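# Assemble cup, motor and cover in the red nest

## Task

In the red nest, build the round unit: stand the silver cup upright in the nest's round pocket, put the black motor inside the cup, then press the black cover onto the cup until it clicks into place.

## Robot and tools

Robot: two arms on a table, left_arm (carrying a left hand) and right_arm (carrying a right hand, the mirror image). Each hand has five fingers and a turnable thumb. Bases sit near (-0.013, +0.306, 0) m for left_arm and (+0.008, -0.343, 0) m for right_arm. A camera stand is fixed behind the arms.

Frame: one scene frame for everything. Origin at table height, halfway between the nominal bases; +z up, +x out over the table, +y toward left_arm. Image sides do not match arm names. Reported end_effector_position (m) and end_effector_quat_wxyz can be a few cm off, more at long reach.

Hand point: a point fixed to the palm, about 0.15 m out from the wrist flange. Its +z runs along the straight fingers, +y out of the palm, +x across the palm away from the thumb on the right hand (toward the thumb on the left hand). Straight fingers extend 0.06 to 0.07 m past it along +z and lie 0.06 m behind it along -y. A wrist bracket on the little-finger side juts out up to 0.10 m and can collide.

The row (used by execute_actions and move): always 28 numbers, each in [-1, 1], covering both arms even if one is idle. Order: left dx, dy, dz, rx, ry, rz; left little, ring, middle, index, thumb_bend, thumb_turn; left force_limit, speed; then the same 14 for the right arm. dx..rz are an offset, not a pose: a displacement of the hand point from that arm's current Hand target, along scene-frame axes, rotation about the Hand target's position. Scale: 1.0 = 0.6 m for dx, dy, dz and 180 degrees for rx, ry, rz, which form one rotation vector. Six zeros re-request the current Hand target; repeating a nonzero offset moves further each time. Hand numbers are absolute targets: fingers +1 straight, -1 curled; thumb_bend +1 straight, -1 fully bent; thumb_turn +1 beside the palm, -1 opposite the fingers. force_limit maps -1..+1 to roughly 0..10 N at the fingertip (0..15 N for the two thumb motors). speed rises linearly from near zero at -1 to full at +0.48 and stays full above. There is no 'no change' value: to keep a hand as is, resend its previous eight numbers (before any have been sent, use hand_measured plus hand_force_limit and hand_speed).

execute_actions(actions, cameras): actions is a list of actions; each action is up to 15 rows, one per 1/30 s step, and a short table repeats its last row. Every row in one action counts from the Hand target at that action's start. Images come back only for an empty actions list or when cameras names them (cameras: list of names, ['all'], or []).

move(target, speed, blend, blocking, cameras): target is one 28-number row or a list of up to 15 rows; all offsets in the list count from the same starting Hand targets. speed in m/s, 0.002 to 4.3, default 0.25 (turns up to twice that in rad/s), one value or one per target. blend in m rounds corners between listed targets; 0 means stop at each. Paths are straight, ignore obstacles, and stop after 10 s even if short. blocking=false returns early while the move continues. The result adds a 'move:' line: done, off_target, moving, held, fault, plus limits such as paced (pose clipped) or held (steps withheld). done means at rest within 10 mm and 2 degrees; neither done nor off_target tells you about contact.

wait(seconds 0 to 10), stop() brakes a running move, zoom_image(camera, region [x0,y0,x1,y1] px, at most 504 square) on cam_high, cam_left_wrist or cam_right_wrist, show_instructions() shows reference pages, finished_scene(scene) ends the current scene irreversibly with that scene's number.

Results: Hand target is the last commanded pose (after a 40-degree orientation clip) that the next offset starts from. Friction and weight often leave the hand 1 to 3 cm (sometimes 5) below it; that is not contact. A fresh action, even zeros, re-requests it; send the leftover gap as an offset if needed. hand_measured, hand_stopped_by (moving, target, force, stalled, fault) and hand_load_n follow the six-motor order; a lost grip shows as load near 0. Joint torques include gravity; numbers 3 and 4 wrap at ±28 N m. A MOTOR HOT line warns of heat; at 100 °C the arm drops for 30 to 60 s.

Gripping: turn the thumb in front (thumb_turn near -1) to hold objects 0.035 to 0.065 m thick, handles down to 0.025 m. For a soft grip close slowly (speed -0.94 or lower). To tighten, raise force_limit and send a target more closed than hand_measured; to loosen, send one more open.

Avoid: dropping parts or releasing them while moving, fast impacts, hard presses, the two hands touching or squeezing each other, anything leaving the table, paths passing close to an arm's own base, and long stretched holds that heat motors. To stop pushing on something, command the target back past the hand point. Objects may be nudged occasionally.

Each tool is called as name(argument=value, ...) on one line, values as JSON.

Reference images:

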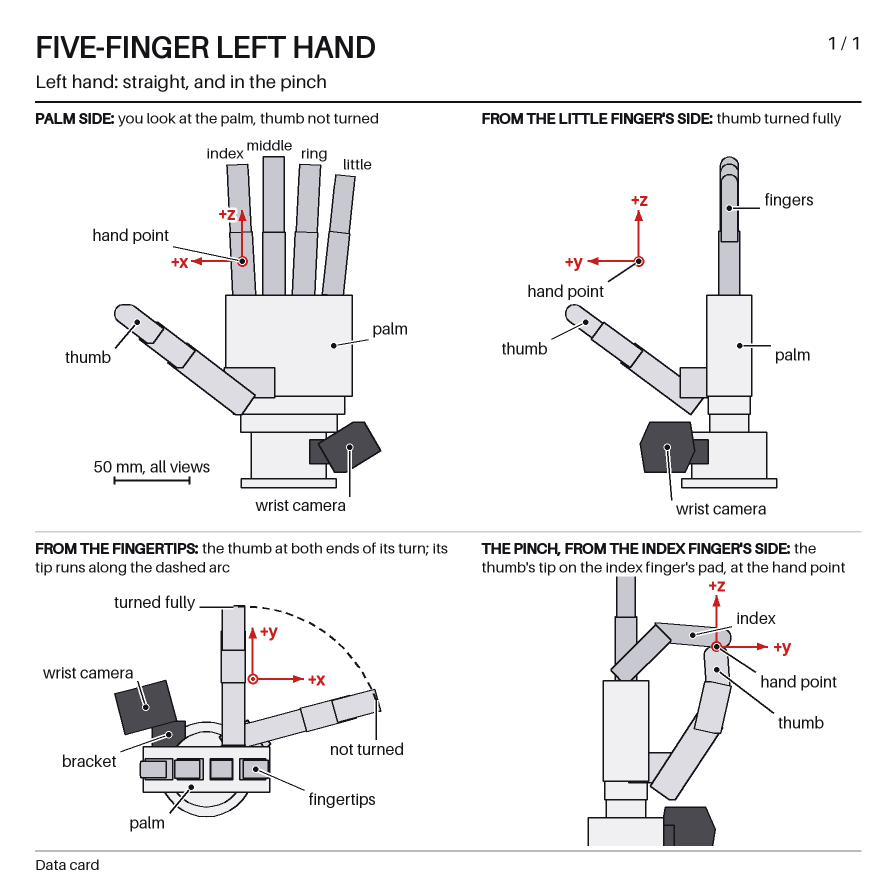

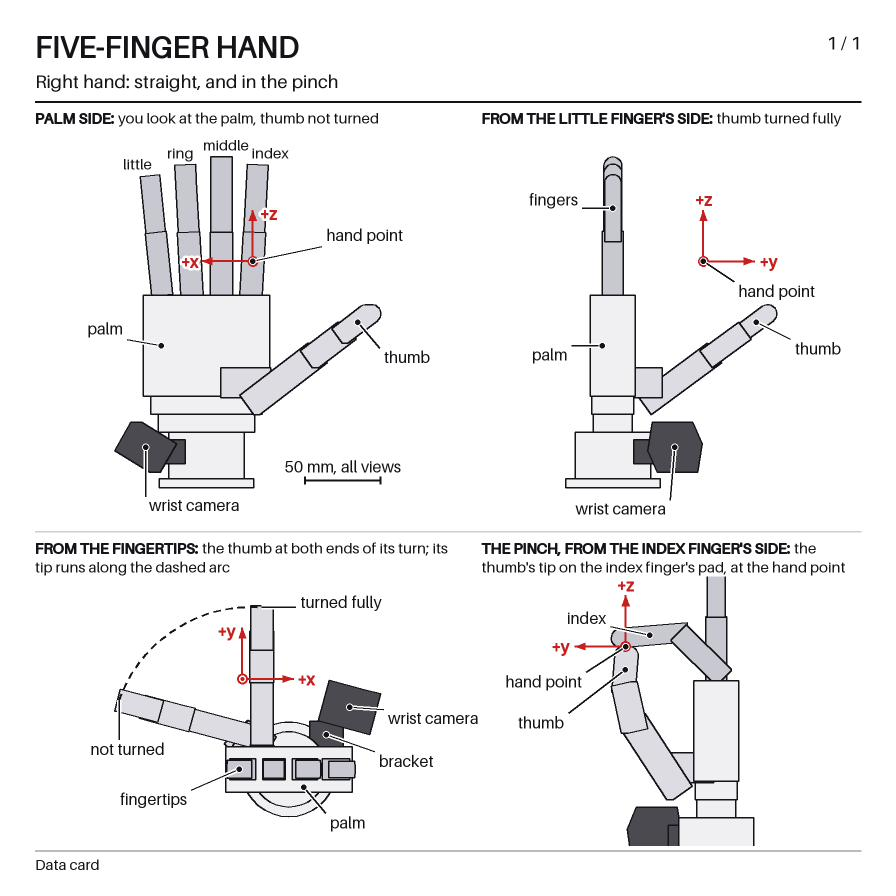

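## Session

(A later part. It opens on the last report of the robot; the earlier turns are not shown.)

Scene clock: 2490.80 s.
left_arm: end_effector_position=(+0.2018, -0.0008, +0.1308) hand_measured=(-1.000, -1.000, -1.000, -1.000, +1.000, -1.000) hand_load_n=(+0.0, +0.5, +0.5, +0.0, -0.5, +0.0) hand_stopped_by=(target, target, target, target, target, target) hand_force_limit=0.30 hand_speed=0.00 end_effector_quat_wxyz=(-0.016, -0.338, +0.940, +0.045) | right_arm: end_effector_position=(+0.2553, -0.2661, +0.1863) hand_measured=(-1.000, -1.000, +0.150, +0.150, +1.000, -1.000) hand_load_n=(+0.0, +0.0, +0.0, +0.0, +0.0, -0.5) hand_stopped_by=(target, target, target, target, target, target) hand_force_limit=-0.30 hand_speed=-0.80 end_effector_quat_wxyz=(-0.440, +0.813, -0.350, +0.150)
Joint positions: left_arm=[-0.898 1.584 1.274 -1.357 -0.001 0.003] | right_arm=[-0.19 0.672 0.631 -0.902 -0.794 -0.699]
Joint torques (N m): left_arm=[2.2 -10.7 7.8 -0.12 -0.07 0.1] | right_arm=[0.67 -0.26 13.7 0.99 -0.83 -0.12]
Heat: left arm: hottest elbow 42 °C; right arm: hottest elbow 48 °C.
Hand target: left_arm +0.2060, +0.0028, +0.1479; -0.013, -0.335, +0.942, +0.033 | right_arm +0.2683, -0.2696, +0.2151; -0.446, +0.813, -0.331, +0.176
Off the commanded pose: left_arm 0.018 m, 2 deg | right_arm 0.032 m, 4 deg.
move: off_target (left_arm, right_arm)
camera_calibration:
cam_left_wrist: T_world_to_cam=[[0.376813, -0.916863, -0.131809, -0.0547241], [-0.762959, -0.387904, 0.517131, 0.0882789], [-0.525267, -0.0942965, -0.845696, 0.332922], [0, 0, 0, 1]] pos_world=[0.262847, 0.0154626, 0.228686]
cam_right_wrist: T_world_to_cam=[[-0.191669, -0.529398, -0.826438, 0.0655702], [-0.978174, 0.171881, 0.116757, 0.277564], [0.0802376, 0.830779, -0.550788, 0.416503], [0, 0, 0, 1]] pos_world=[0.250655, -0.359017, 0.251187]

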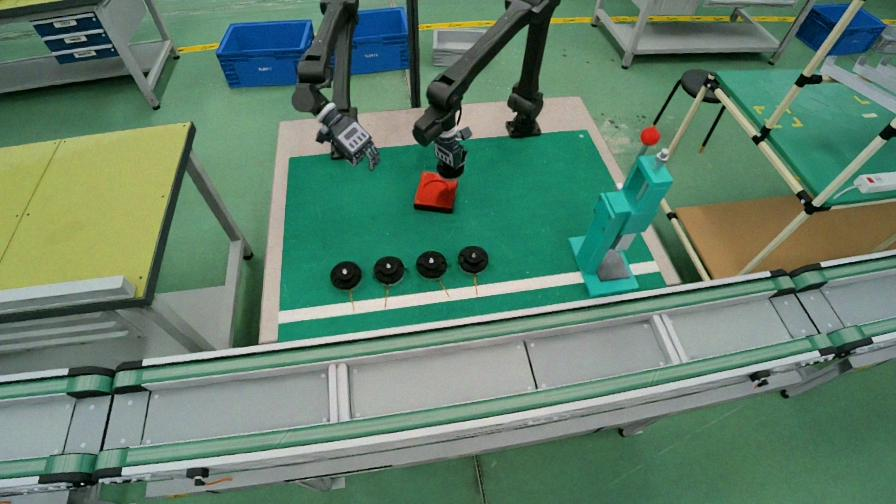

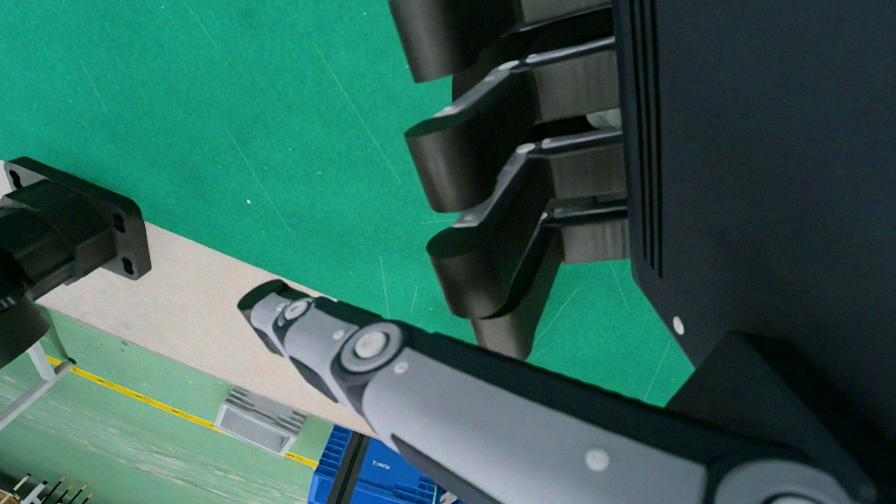

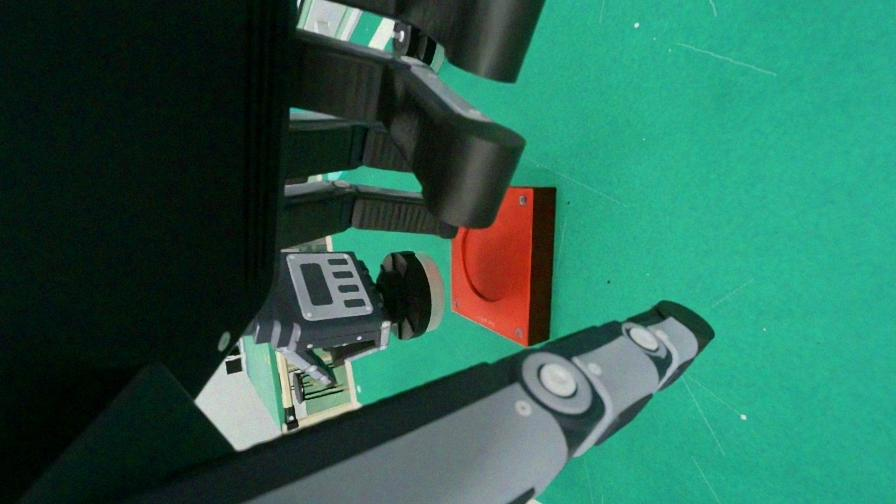

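move(target=[[0.045,-0.1013,-0.02,-0.0149,-0.0117,0,-1,-1,-1,-1,1,-1,0.3,0, 0,0,0,0,0,0,-1,-1,0.15,0.15,1,-1,-0.3,-0.8]], speed=0.06, cameras=["cam_right_wrist","cam_high","cam_left_wrist"])

zoom_image(camera="cam_right_wrist", region=[340, 200, 540, 360])

zoom_image(camera="cam_high", region=[410, 140, 470, 210])

Scene clock: 2510.80 s.
left_arm: end_effector_position=(+0.2183, -0.0324, +0.1124) hand_measured=(-1.000, -1.000, -1.000, -1.000, +1.000, -1.000) hand_load_n=(+0.0, +0.0, +0.5, +0.0, +0.0, +0.0) hand_stopped_by=(target, target, target, target, target, target) hand_force_limit=0.30 hand_speed=0.00 end_effector_quat_wxyz=(-0.015, -0.329, +0.943, +0.043) | right_arm: end_effector_position=(+0.2553, -0.2661, +0.1863) hand_measured=(-1.000, -1.000, +0.150, +0.150, +1.000, -1.000) hand_load_n=(+0.0, +0.0, +0.0, +0.0, +0.0, +0.0) hand_stopped_by=(target, target, target, target, target, target) hand_force_limit=-0.30 hand_speed=-0.80 end_effector_quat_wxyz=(-0.440, +0.813, -0.350, +0.150)
Joint positions: left_arm=[-0.916 1.683 1.349 -1.328 -0.001 0.004] | right_arm=[-0.19 0.672 0.631 -0.902 -0.794 -0.699]
Joint torques (N m): left_arm=[0.91 -10.81 11.7 0.77 0.11 -0.23] | right_arm=[0.73 -0.21 13.65 1.01 -0.84 -0.12]
Heat: left arm: hottest elbow 42 °C; right arm: hottest elbow 48 °C.
Hand target: left_arm +0.2330, -0.0580, +0.1359; -0.003, -0.335, +0.942, +0.005 | right_arm +0.2683, -0.2696, +0.2151; -0.446, +0.813, -0.331, +0.176
Off the commanded pose: left_arm 0.038 m, 5 deg | right_arm 0.032 m, 4 deg.
move: off_target (left_arm, right_arm)
camera_calibration:
cam_left_wrist: T_world_to_cam=[[0.358834, -0.924668, -0.127387, -0.0890492], [-0.771951, -0.370711, 0.516396, 0.100772], [-0.524718, -0.0869637, -0.846822, 0.323286], [0, 0, 0, 1]] pos_world=[0.279379, -0.0168694, 0.210384]
cam_right_wrist: T_world_to_cam=[[-0.191669, -0.529398, -0.826438, 0.0655702], [-0.978174, 0.171881, 0.116757, 0.277564], [0.0802376, 0.830779, -0.550788, 0.416503], [0, 0, 0, 1]] pos_world=[0.250655, -0.359017, 0.251187]

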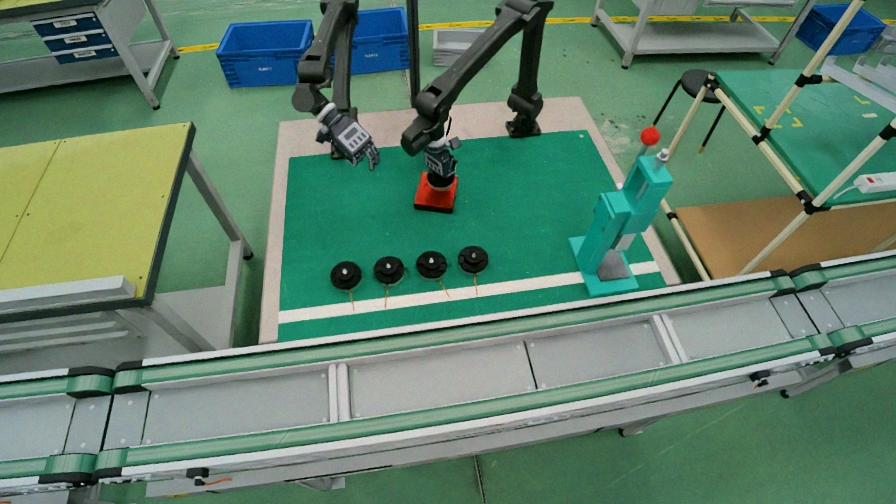

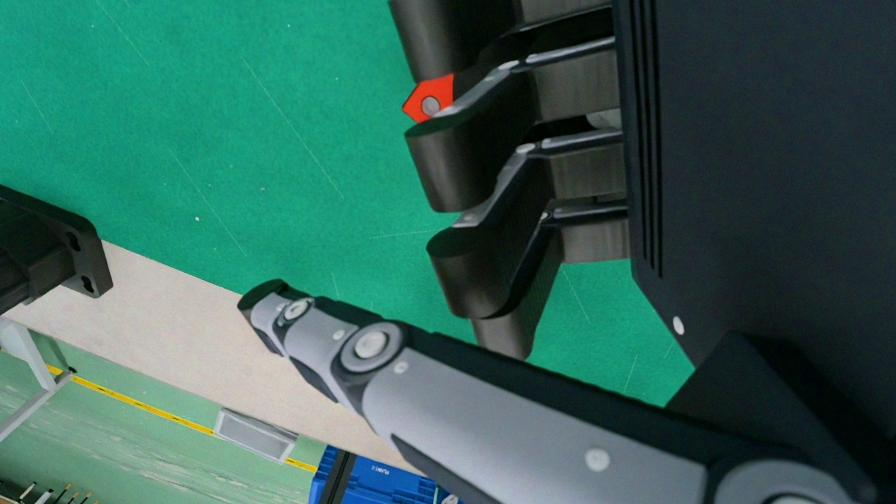

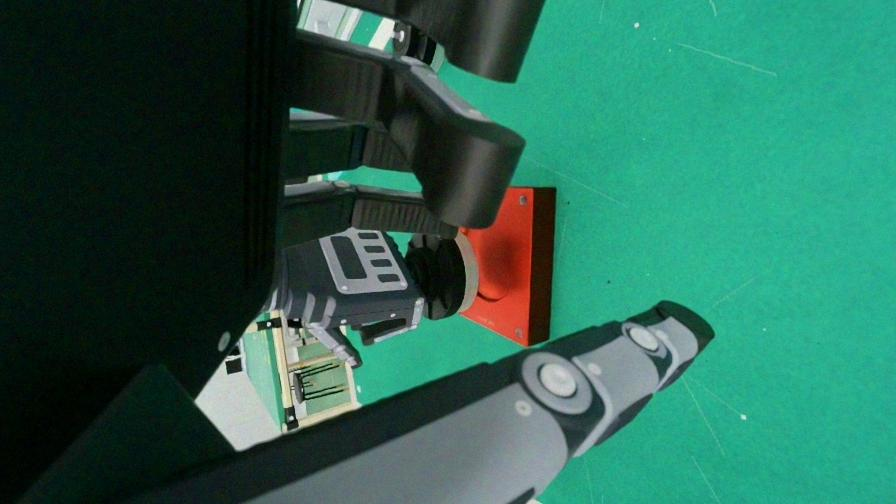

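Scaled by 2.520 from the camera's 896x504 image, which has a finer 1280x720 frame.

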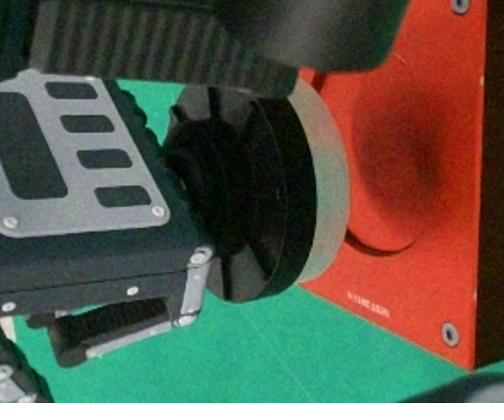

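Scaled by 7.200 from the camera's 896x504 image, which has a finer 1280x720 frame.

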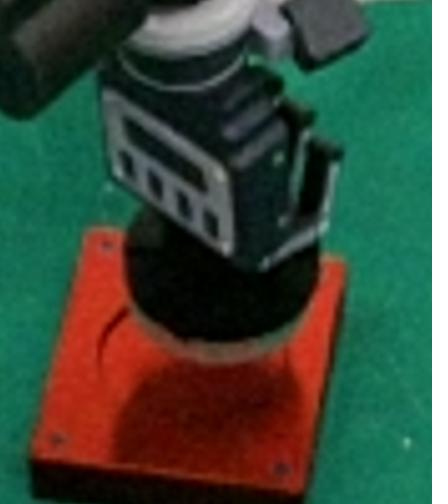

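move(target=[[0.012,-0.025,-0.03,0,0,0,-1,-1,-1,-1,1,-1,0.3,0, 0,0,0,0,0,0,-1,-1,0.15,0.15,1,-1,-0.3,-0.8]], speed=0.06, cameras=["cam_right_wrist","cam_high"])

zoom_image(camera="cam_right_wrist", region=[380, 190, 540, 350])

zoom_image(camera="cam_high", region=[410, 140, 470, 210])

Scene clock: 2522.60 s.
left_arm: end_effector_position=(+0.2254, -0.0456, +0.0939) hand_measured=(-1.000, -1.000, -1.000, -1.000, +1.000, -1.000) hand_load_n=(+0.0, +0.5, +0.0, +0.0, +0.0, +0.0) hand_stopped_by=(target, target, target, target, target, target) hand_force_limit=0.30 hand_speed=0.00 end_effector_quat_wxyz=(-0.015, -0.326, +0.944, +0.045) | right_arm: end_effector_position=(+0.2553, -0.2661, +0.1863) hand_measured=(-1.000, -1.000, +0.150, +0.150, +1.000, -1.000) hand_load_n=(+0.0, +0.0, +0.0, +0.0, +0.0, +0.0) hand_stopped_by=(target, target, target, target, target, target) hand_force_limit=-0.30 hand_speed=-0.80 end_effector_quat_wxyz=(-0.440, +0.813, -0.350, +0.150)
Joint positions: left_arm=[-0.922 1.739 1.371 -1.298 -0.001 0.003] | right_arm=[-0.19 0.672 0.631 -0.902 -0.794 -0.699]
Joint torques (N m): left_arm=[0.62 -11.46 11.44 0.81 0.08 -0.26] | right_arm=[0.67 -0.26 13.65 0.99 -0.84 -0.12]
Heat: left arm: hottest elbow 43 °C; right arm: hottest elbow 48 °C.
Hand target: left_arm +0.2402, -0.0730, +0.1179; -0.003, -0.335, +0.942, +0.005 | right_arm +0.2683, -0.2696, +0.2151; -0.446, +0.813, -0.331, +0.176
Off the commanded pose: left_arm 0.039 m, 5 deg | right_arm 0.032 m, 4 deg.
move: off_target (left_arm, right_arm)
camera_calibration:
cam_right_wrist: T_world_to_cam=[[-0.191669, -0.529398, -0.826438, 0.0655702], [-0.978174, 0.171881, 0.116757, 0.277564], [0.0802376, 0.830779, -0.550788, 0.416503], [0, 0, 0, 1]] pos_world=[0.250655, -0.359017, 0.251187]
Images, in order (width x height): cam_high 896x504, cam_right_wrist 896x504.

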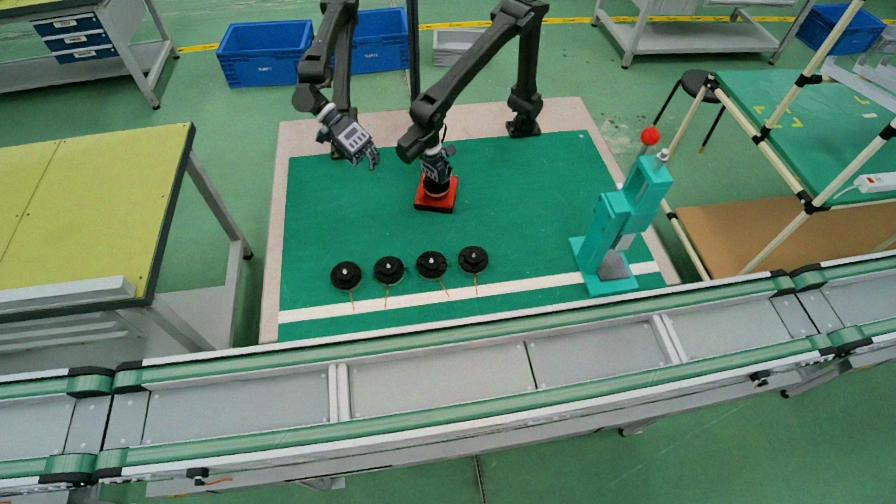

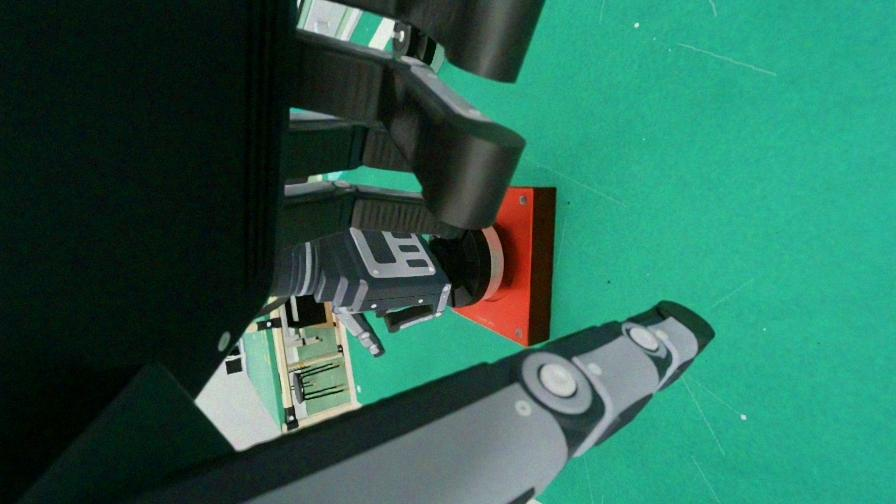

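Scaled by 3.150 from the camera's 896x504 image, which has a finer 1280x720 frame.

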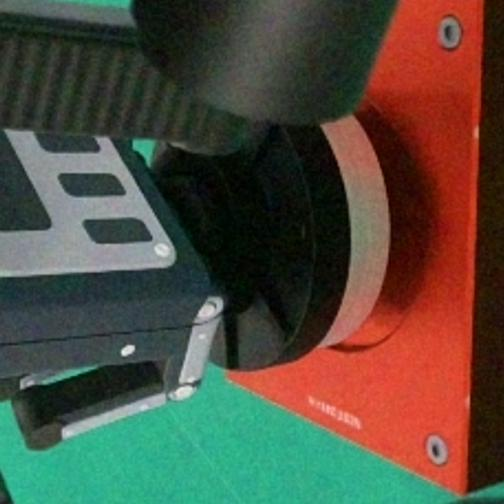

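Scaled by 7.200 from the camera's 896x504 image, which has a finer 1280x720 frame.

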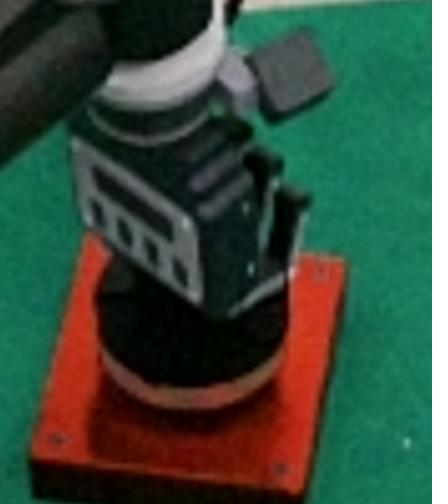

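move(target=[[-0.002,-0.002,-0.035,-0.0145,-0.0114,0,-1,-1,-1,-1,1,-1,0.3,0, 0,0,0,0,0,0,-1,-1,0.15,0.15,1,-1,-0.3,-0.8]], speed=0.05, cameras=["cam_right_wrist","cam_high"])

zoom_image(camera="cam_right_wrist", region=[380, 190, 540, 350])

zoom_image(camera="cam_high", region=[410, 140, 470, 210])

Scene clock: 2545.17 s.
left_arm: end_effector_position=(+0.2347, -0.0610, +0.0797) hand_measured=(-1.000, -1.000, -1.000, -1.000, +1.000, -1.000) hand_load_n=(+0.0, +0.5, +0.5, +0.0, +0.0, +0.0) hand_stopped_by=(target, target, target, target, target, target) hand_force_limit=0.30 hand_speed=0.00 end_effector_quat_wxyz=(-0.002, -0.327, +0.945, +0.007) | right_arm: end_effector_position=(+0.2553, -0.2661, +0.1863) hand_measured=(-1.000, -1.000, +0.150, +0.150, +1.000, -1.000) hand_load_n=(+0.0, +0.0, +0.0, +0.0, +0.0, +0.0) hand_stopped_by=(target, target, target, target, target, target) hand_force_limit=-0.30 hand_speed=-0.80 end_effector_quat_wxyz=(-0.440, +0.813, -0.350, +0.150)
Joint positions: left_arm=[-0.927 1.739 1.348 -1.195 -0.001 -0.002] | right_arm=[-0.19 0.672 0.631 -0.902 -0.794 -0.699]
Joint torques (N m): left_arm=[0.56 -13.04 7.8 1.09 0.02 -0.25] | right_arm=[0.67 -0.26 13.68 0.99 -0.83 -0.12]
Heat: left arm: hottest elbow 44 °C; right arm: hottest elbow 48 °C.
Hand target: left_arm +0.2390, -0.0742, +0.0969; +0.006, -0.335, +0.942, -0.023 | right_arm +0.2683, -0.2696, +0.2151; -0.446, +0.813, -0.331, +0.176
Off the commanded pose: left_arm 0.022 m, 4 deg | right_arm 0.032 m, 4 deg.
move: off_target (left_arm, right_arm)
camera_calibration:
cam_right_wrist: T_world_to_cam=[[-0.191669, -0.529398, -0.826438, 0.0655702], [-0.978174, 0.171881, 0.116757, 0.277564], [0.0802376, 0.830779, -0.550788, 0.416503], [0, 0, 0, 1]] pos_world=[0.250655, -0.359017, 0.251187]
Images, in order (width x height): cam_high 896x504, cam_right_wrist 896x504.

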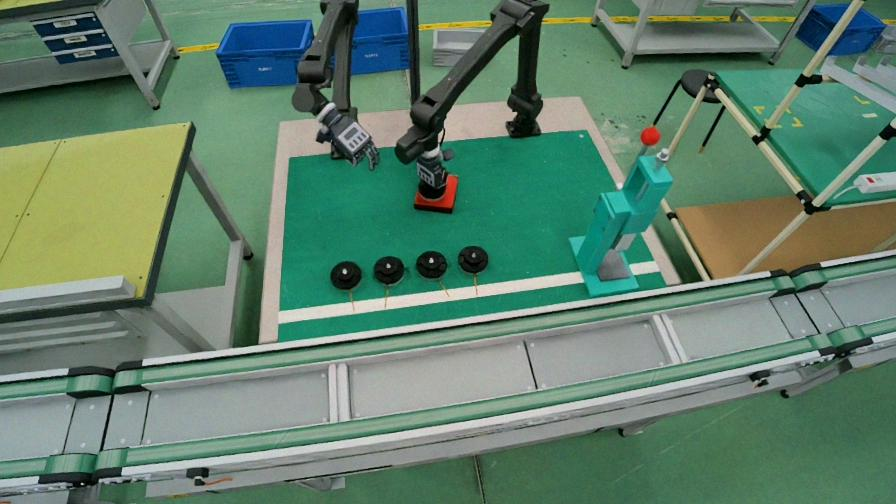

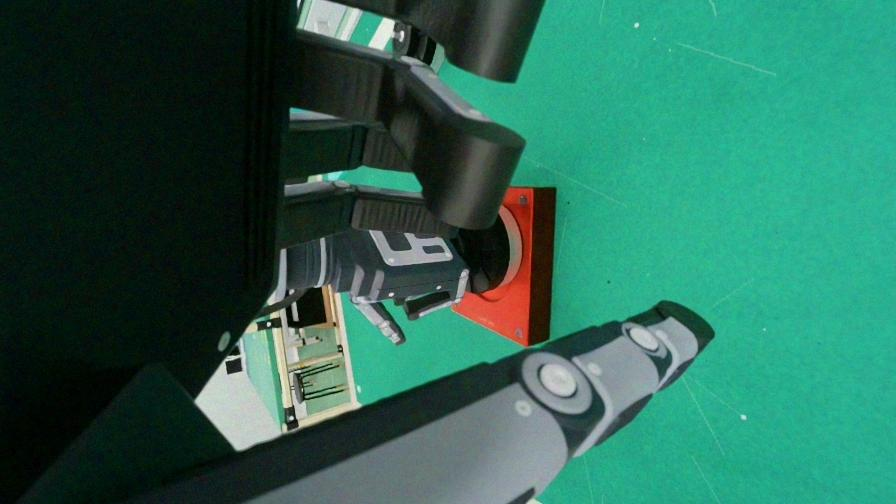

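Scaled by 3.150 from the camera's 896x504 image, which has a finer 1280x720 frame.

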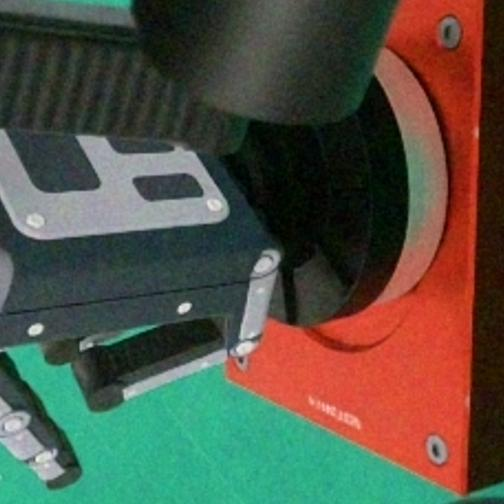

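Scaled by 7.200 from the camera's 896x504 image, which has a finer 1280x720 frame.

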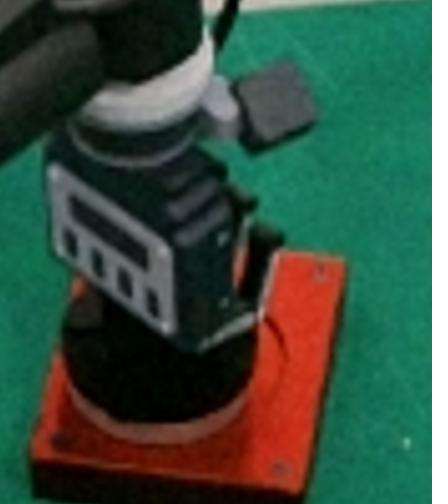

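move(target=[[-0.02,0.027,0.01,0,0,0,-1,-1,-1,-1,1,-1,0.3,0, 0,0,0,0,0,0,-1,-1,0.15,0.15,1,-1,-0.3,-0.8]], speed=0.05, cameras=["cam_right_wrist","cam_high"])

zoom_image(camera="cam_right_wrist", region=[380, 190, 540, 350])

zoom_image(camera="cam_high", region=[410, 140, 470, 210])

Scene clock: 2557.03 s.
left_arm: end_effector_position=(+0.2229, -0.0460, +0.0835) hand_measured=(-1.000, -1.000, -1.000, -1.000, +1.000, -1.000) hand_load_n=(+0.0, +0.5, +0.5, +0.0, +0.0, +0.0) hand_stopped_by=(target, target, target, target, target, target) hand_force_limit=0.30 hand_speed=0.00 end_effector_quat_wxyz=(-0.002, -0.327, +0.945, +0.009) | right_arm: end_effector_position=(+0.2553, -0.2661, +0.1863) hand_measured=(-1.000, -1.000, +0.150, +0.150, +1.000, -1.000) hand_load_n=(+0.0, +0.0, +0.0, +0.0, +0.0, +0.0) hand_stopped_by=(target, target, target, target, target, target) hand_force_limit=-0.30 hand_speed=-0.80 end_effector_quat_wxyz=(-0.440, +0.813, -0.350, +0.150)
Joint positions: left_arm=[-0.927 1.691 1.294 -1.192 -0.001 -0.002] | right_arm=[-0.19 0.672 0.631 -0.902 -0.794 -0.699]
Joint torques (N m): left_arm=[0.56 -13.04 7.68 0.96 0.05 -0.24] | right_arm=[0.67 -0.26 13.67 0.98 -0.83 -0.12]
Heat: left arm: hottest elbow 44 °C; right arm: hottest elbow 48 °C.
Hand target: left_arm +0.2270, -0.0580, +0.1029; +0.006, -0.335, +0.942, -0.023 | right_arm +0.2683, -0.2696, +0.2151; -0.446, +0.813, -0.331, +0.176
Off the commanded pose: left_arm 0.023 m, 4 deg | right_arm 0.032 m, 4 deg.
move: off_target (left_arm, right_arm)
camera_calibration:
cam_right_wrist: T_world_to_cam=[[-0.191669, -0.529398, -0.826438, 0.0655702], [-0.978174, 0.171881, 0.116757, 0.277564], [0.0802376, 0.830779, -0.550788, 0.416503], [0, 0, 0, 1]] pos_world=[0.250655, -0.359017, 0.251187]
Images, in order (width x height): cam_high 896x504, cam_right_wrist 896x504.

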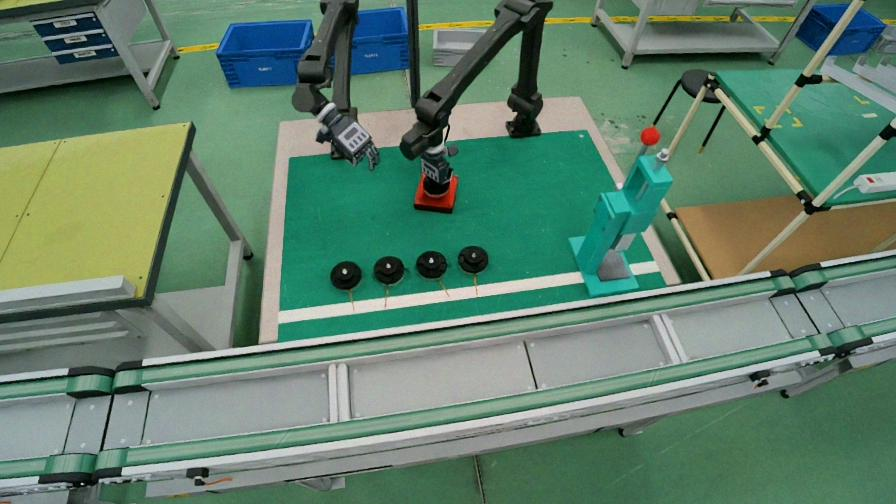

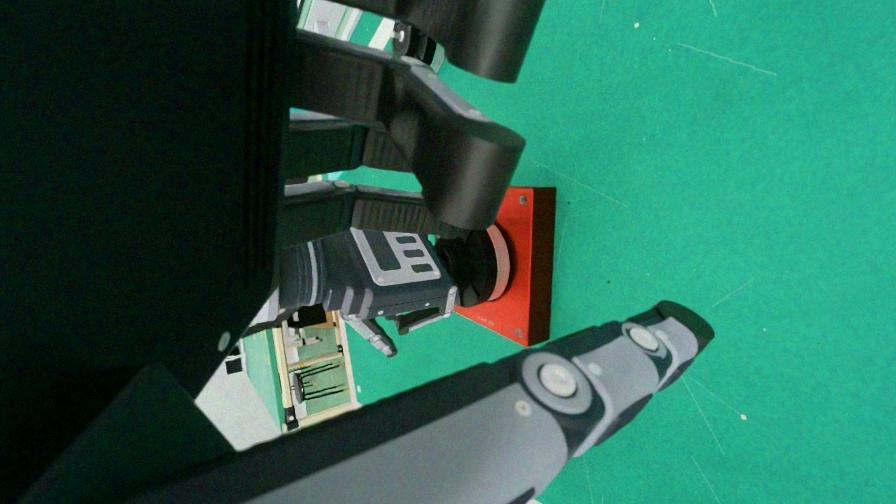

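Scaled by 3.150 from the camera's 896x504 image, which has a finer 1280x720 frame.

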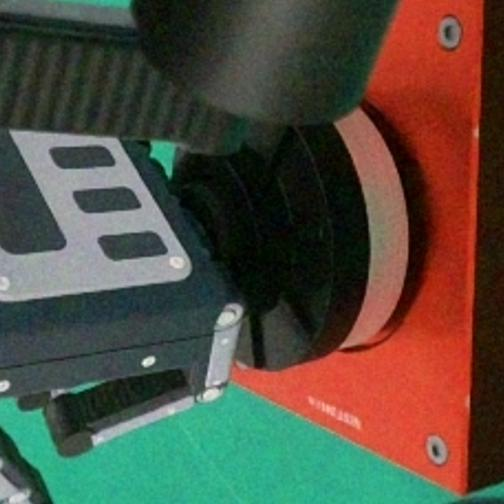

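Scaled by 7.200 from the camera's 896x504 image, which has a finer 1280x720 frame.

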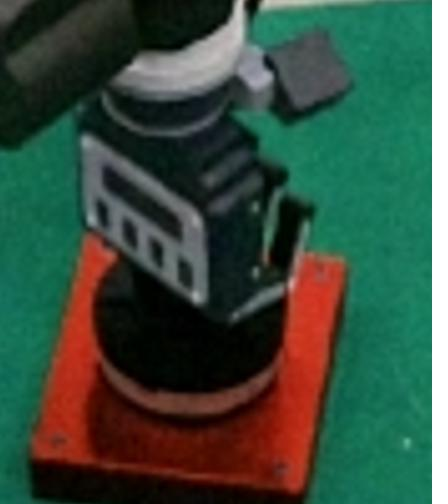

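move(target=[[0.001,0.001,-0.03,0,0,0,-1,-1,-1,-1,1,-1,0.3,0, 0,0,0,0,0,0,-1,-1,0.15,0.15,1,-1,-0.3,-0.8]], speed=0.04, cameras=["cam_right_wrist","cam_high"])

zoom_image(camera="cam_right_wrist", region=[380, 190, 540, 350])

zoom_image(camera="cam_high", region=[410, 140, 470, 210])

Scene clock: 2568.23 s.
left_arm: end_effector_position=(+0.2225, -0.0455, +0.0736) hand_measured=(-1.000, -1.000, -1.000, -1.000, +1.000, -1.000) hand_load_n=(+0.0, +0.0, +0.0, +0.0, +0.0, +0.0) hand_stopped_by=(target, target, target, target, target, target) hand_force_limit=0.30 hand_speed=0.00 end_effector_quat_wxyz=(+0.000, -0.327, +0.945, +0.003) | right_arm: end_effector_position=(+0.2553, -0.2661, +0.1863) hand_measured=(-1.000, -1.000, +0.150, +0.150, +1.000, -1.000) hand_load_n=(+0.0, +0.0, +0.0, +0.0, +0.0, +0.0) hand_stopped_by=(target, target, target, target, target, target) hand_force_limit=-0.30 hand_speed=-0.80 end_effector_quat_wxyz=(-0.440, +0.813, -0.350, +0.150)
Joint positions: left_arm=[-0.927 1.691 1.268 -1.153 -0.001 -0.002] | right_arm=[-0.19 0.672 0.631 -0.902 -0.794 -0.699]
Joint torques (N m): left_arm=[0.85 -11.46 7.56 1.22 0.03 -0.22] | right_arm=[0.73 -0.26 13.67 0.99 -0.84 -0.12]
Heat: left arm: hottest elbow 45 °C; right arm: hottest elbow 48 °C.
Hand target: left_arm +0.2276, -0.0574, +0.0849; +0.006, -0.335, +0.942, -0.023 | right_arm +0.2683, -0.2696, +0.2151; -0.446, +0.813, -0.331, +0.176
Off the commanded pose: left_arm 0.017 m, 3 deg | right_arm 0.032 m, 4 deg.
move: off_target (left_arm, right_arm)
camera_calibration:
cam_right_wrist: T_world_to_cam=[[-0.191669, -0.529398, -0.826438, 0.0655702], [-0.978174, 0.171881, 0.116757, 0.277564], [0.0802376, 0.830779, -0.550788, 0.416503], [0, 0, 0, 1]] pos_world=[0.250655, -0.359017, 0.251187]
Images, in order (width x height): cam_high 896x504, cam_right_wrist 896x504.

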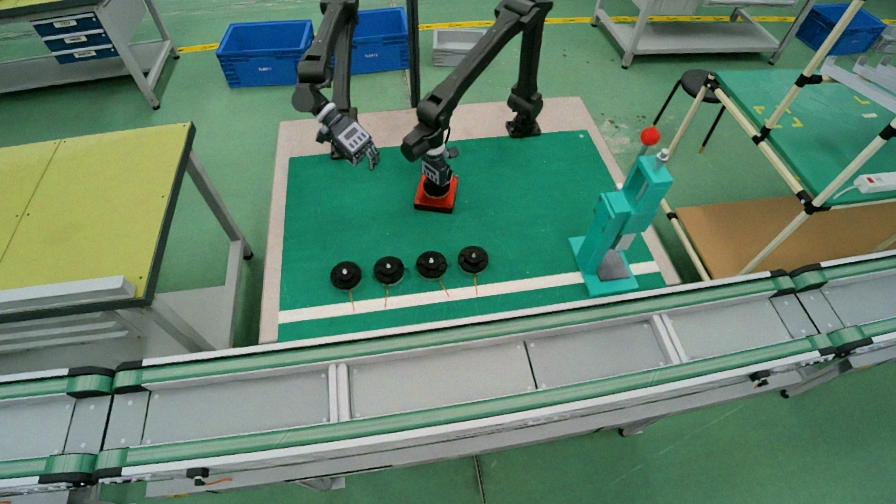

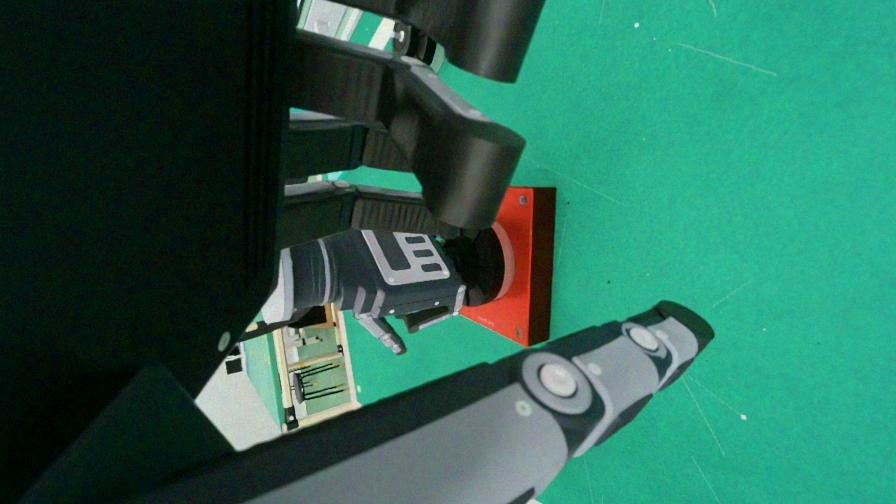

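Scaled by 3.150 from the camera's 896x504 image, which has a finer 1280x720 frame.

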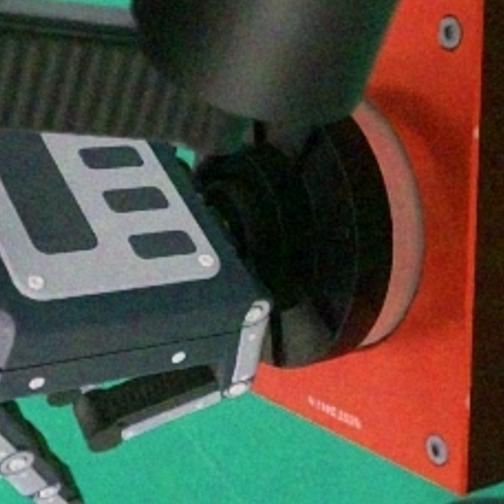

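Scaled by 7.200 from the camera's 896x504 image, which has a finer 1280x720 frame.

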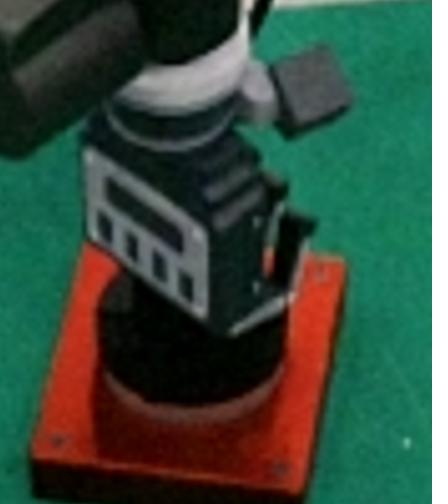

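move(target=[[0,0,-0.03,0,0,0,-1,-1,-1,-1,1,-1,0.3,0, 0,0,0,0,0,0,-1,-1,0.15,0.15,1,-1,-0.3,-0.8]], speed=0.04)

execute_actions(actions=[[[0,0,0.01,0,0,0,-0.8,-0.8,-0.8,-0.8,1,-1,0.3,-0.8, 0,0,0,0,0,0,-1,-1,0.15,0.15,1,-1,-0.3,-0.8]]])

wait(seconds=2, cameras=["cam_right_wrist","cam_left_wrist"])

zoom_image(camera="cam_right_wrist", region=[380, 190, 540, 350])

Scene clock: 2584.97 s.
left_arm: end_effector_position=(+0.2233, -0.0459, +0.0700) hand_measured=(-1.000, -1.000, -1.000, -1.000, +1.000, -1.000) hand_load_n=(+0.0, -3.0, +0.0, +0.0, +0.0, +0.0) hand_stopped_by=(target, target, target, target, target, target) hand_force_limit=0.30 hand_speed=0.00 end_effector_quat_wxyz=(+0.002, -0.330, +0.944, -0.003) | right_arm: end_effector_position=(+0.2553, -0.2661, +0.1863) hand_measured=(-1.000, -1.000, +0.150, +0.150, +1.000, -1.000) hand_load_n=(+0.0, +0.0, +0.0, +0.0, -0.5, +0.0) hand_stopped_by=(target, target, target, target, target, target) hand_force_limit=-0.30 hand_speed=-0.80 end_effector_quat_wxyz=(-0.440, +0.813, -0.350, +0.150)
Joint positions: left_arm=[-0.925 1.688 1.256 -1.132 -0.001 -0.006] | right_arm=[-0.19 0.672 0.631 -0.902 -0.794 -0.699]
Joint torques (N m): left_arm=[0.79 -9.93 6.58 2.17 0.03 -0.25] | right_arm=[0.73 -0.26 13.67 0.98 -0.84 -0.12]
Heat: left arm: hottest elbow 44 °C; right arm: hottest elbow 48 °C.
Hand target: left_arm +0.2276, -0.0574, +0.0669; +0.006, -0.335, +0.942, -0.023 | right_arm +0.2683, -0.2696, +0.2151; -0.446, +0.813, -0.331, +0.176
Off the commanded pose: left_arm 0.013 m, 2 deg | right_arm 0.032 m, 4 deg.
move: off_target (left_arm, right_arm)

Scene clock: 2585.77 s.
left_arm: end_effector_position=(+0.2227, -0.0455, +0.0741) hand_measured=(-0.800, -0.800, -0.800, -0.800, +1.000, -1.000) hand_load_n=(+0.0, -3.5, -0.5, +0.0, +0.0, +0.0) hand_stopped_by=(target, target, target, target, target, target) hand_force_limit=0.30 hand_speed=-0.80 end_effector_quat_wxyz=(+0.003, -0.331, +0.944, -0.006) | right_arm: end_effector_position=(+0.2553, -0.2661, +0.1863) hand_measured=(-1.000, -1.000, +0.150, +0.150, +1.000, -1.000) hand_load_n=(+0.0, +0.0, +0.0, +0.0, +0.0, +0.0) hand_stopped_by=(target, target, target, target, target, target) hand_force_limit=-0.30 hand_speed=-0.80 end_effector_quat_wxyz=(-0.440, +0.813, -0.350, +0.150)
Joint positions: left_arm=[-0.925 1.677 1.254 -1.135 -0.001 -0.01] | right_arm=[-0.19 0.672 0.631 -0.902 -0.794 -0.699]
Joint torques (N m): left_arm=[0.73 -9.35 7.21 1.66 0.04 -0.23] | right_arm=[0.73 -0.32 13.67 0.98 -0.83 -0.12]
Heat: left arm: hottest elbow 44 °C; right arm: hottest elbow 48 °C.
Hand target: left_arm +0.2276, -0.0574, +0.0729; +0.006, -0.335, +0.942, -0.023 | right_arm +0.2683, -0.2696, +0.2151; -0.446, +0.813, -0.331, +0.176
Off the commanded pose: left_arm 0.013 m, 2 deg | right_arm 0.032 m, 4 deg.
Step readings (end_effector_position of left_arm | right_arm):
0: (+0.2233, -0.0459, +0.0700) | (+0.2553, -0.2661, +0.1863)
1: (+0.2233, -0.0459, +0.0700) | (+0.2553, -0.2661, +0.1863)
2: (+0.2233, -0.0459, +0.0700) | (+0.2553, -0.2661, +0.1863)
4: (+0.2233, -0.0462, +0.0706) | (+0.2553, -0.2661, +0.1863)
8: (+0.2235, -0.0464, +0.0725) | (+0.2553, -0.2661, +0.1863)
15: (+0.2227, -0.0455, +0.0741) | (+0.2553, -0.2661, +0.1863)

Scene clock: 2587.77 s.
left_arm: end_effector_position=(+0.2227, -0.0455, +0.0741) hand_measured=(-0.800, -0.800, -0.800, -0.800, +1.000, -1.000) hand_load_n=(+0.0, -4.0, +0.0, +0.0, +0.0, +0.0) hand_stopped_by=(target, target, target, target, target, target) hand_force_limit=0.30 hand_speed=-0.80 end_effector_quat_wxyz=(+0.003, -0.331, +0.944, -0.006) | right_arm: end_effector_position=(+0.2553, -0.2661, +0.1863) hand_measured=(-1.000, -1.000, +0.150, +0.150, +1.000, -1.000) hand_load_n=(+0.0, +0.0, +0.0, +0.0, +0.0, +0.0) hand_stopped_by=(target, target, target, target, target, target) hand_force_limit=-0.30 hand_speed=-0.80 end_effector_quat_wxyz=(-0.440, +0.813, -0.350, +0.150)
Joint positions: left_arm=[-0.925 1.677 1.254 -1.135 -0.001 -0.01] | right_arm=[-0.19 0.672 0.631 -0.902 -0.794 -0.699]
Joint torques (N m): left_arm=[1.03 -9.29 7.24 1.68 0.01 -0.25] | right_arm=[0.73 -0.26 13.67 0.99 -0.83 -0.12]
Heat: left arm: hottest elbow 44 °C; right arm: hottest elbow 48 °C.
Hand target: left_arm +0.2276, -0.0574, +0.0729; +0.006, -0.335, +0.942, -0.023 | right_arm +0.2683, -0.2696, +0.2151; -0.446, +0.813, -0.331, +0.176
Off the commanded pose: left_arm 0.013 m, 2 deg | right_arm 0.032 m, 4 deg.
wait: 2.00 s; at rest by 0.17 s
camera_calibration:
cam_left_wrist: T_world_to_cam=[[0.368174, -0.929331, -0.0281529, -0.117313], [-0.80329, -0.333195, 0.493666, 0.129471], [-0.468159, -0.15914, -0.869196, 0.277823], [0, 0, 0, 1]] pos_world=[0.277259, -0.0216709, 0.174264]
cam_right_wrist: T_world_to_cam=[[-0.191669, -0.529398, -0.826438, 0.0655702], [-0.978174, 0.171881, 0.116757, 0.277564], [0.0802376, 0.830779, -0.550788, 0.416503], [0, 0, 0, 1]] pos_world=[0.250655, -0.359017, 0.251187]
Images, in order (width x height): cam_left_wrist 896x504, cam_right_wrist 896x504.

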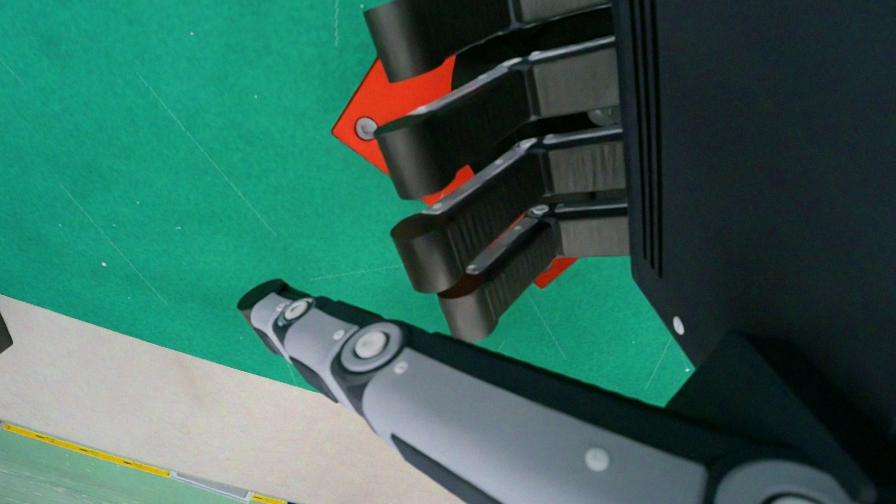

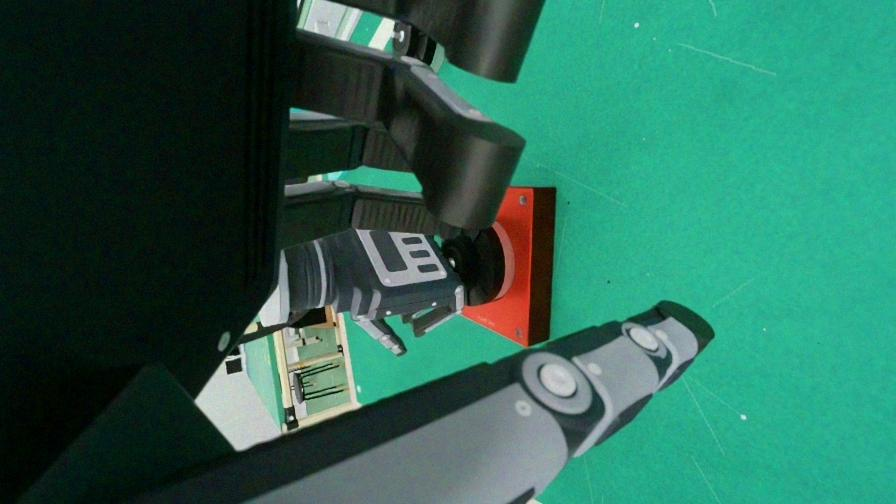

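Scaled by 3.150 from the camera's 896x504 image, which has a finer 1280x720 frame.

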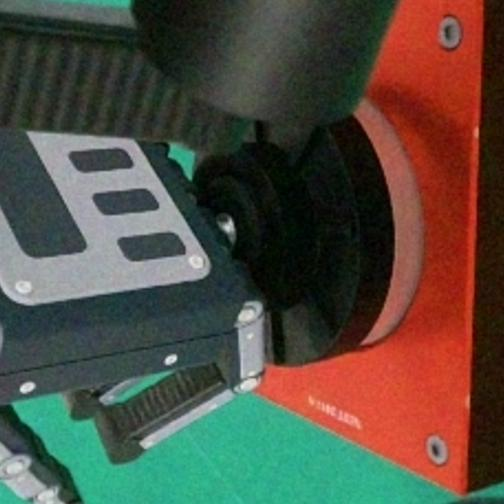

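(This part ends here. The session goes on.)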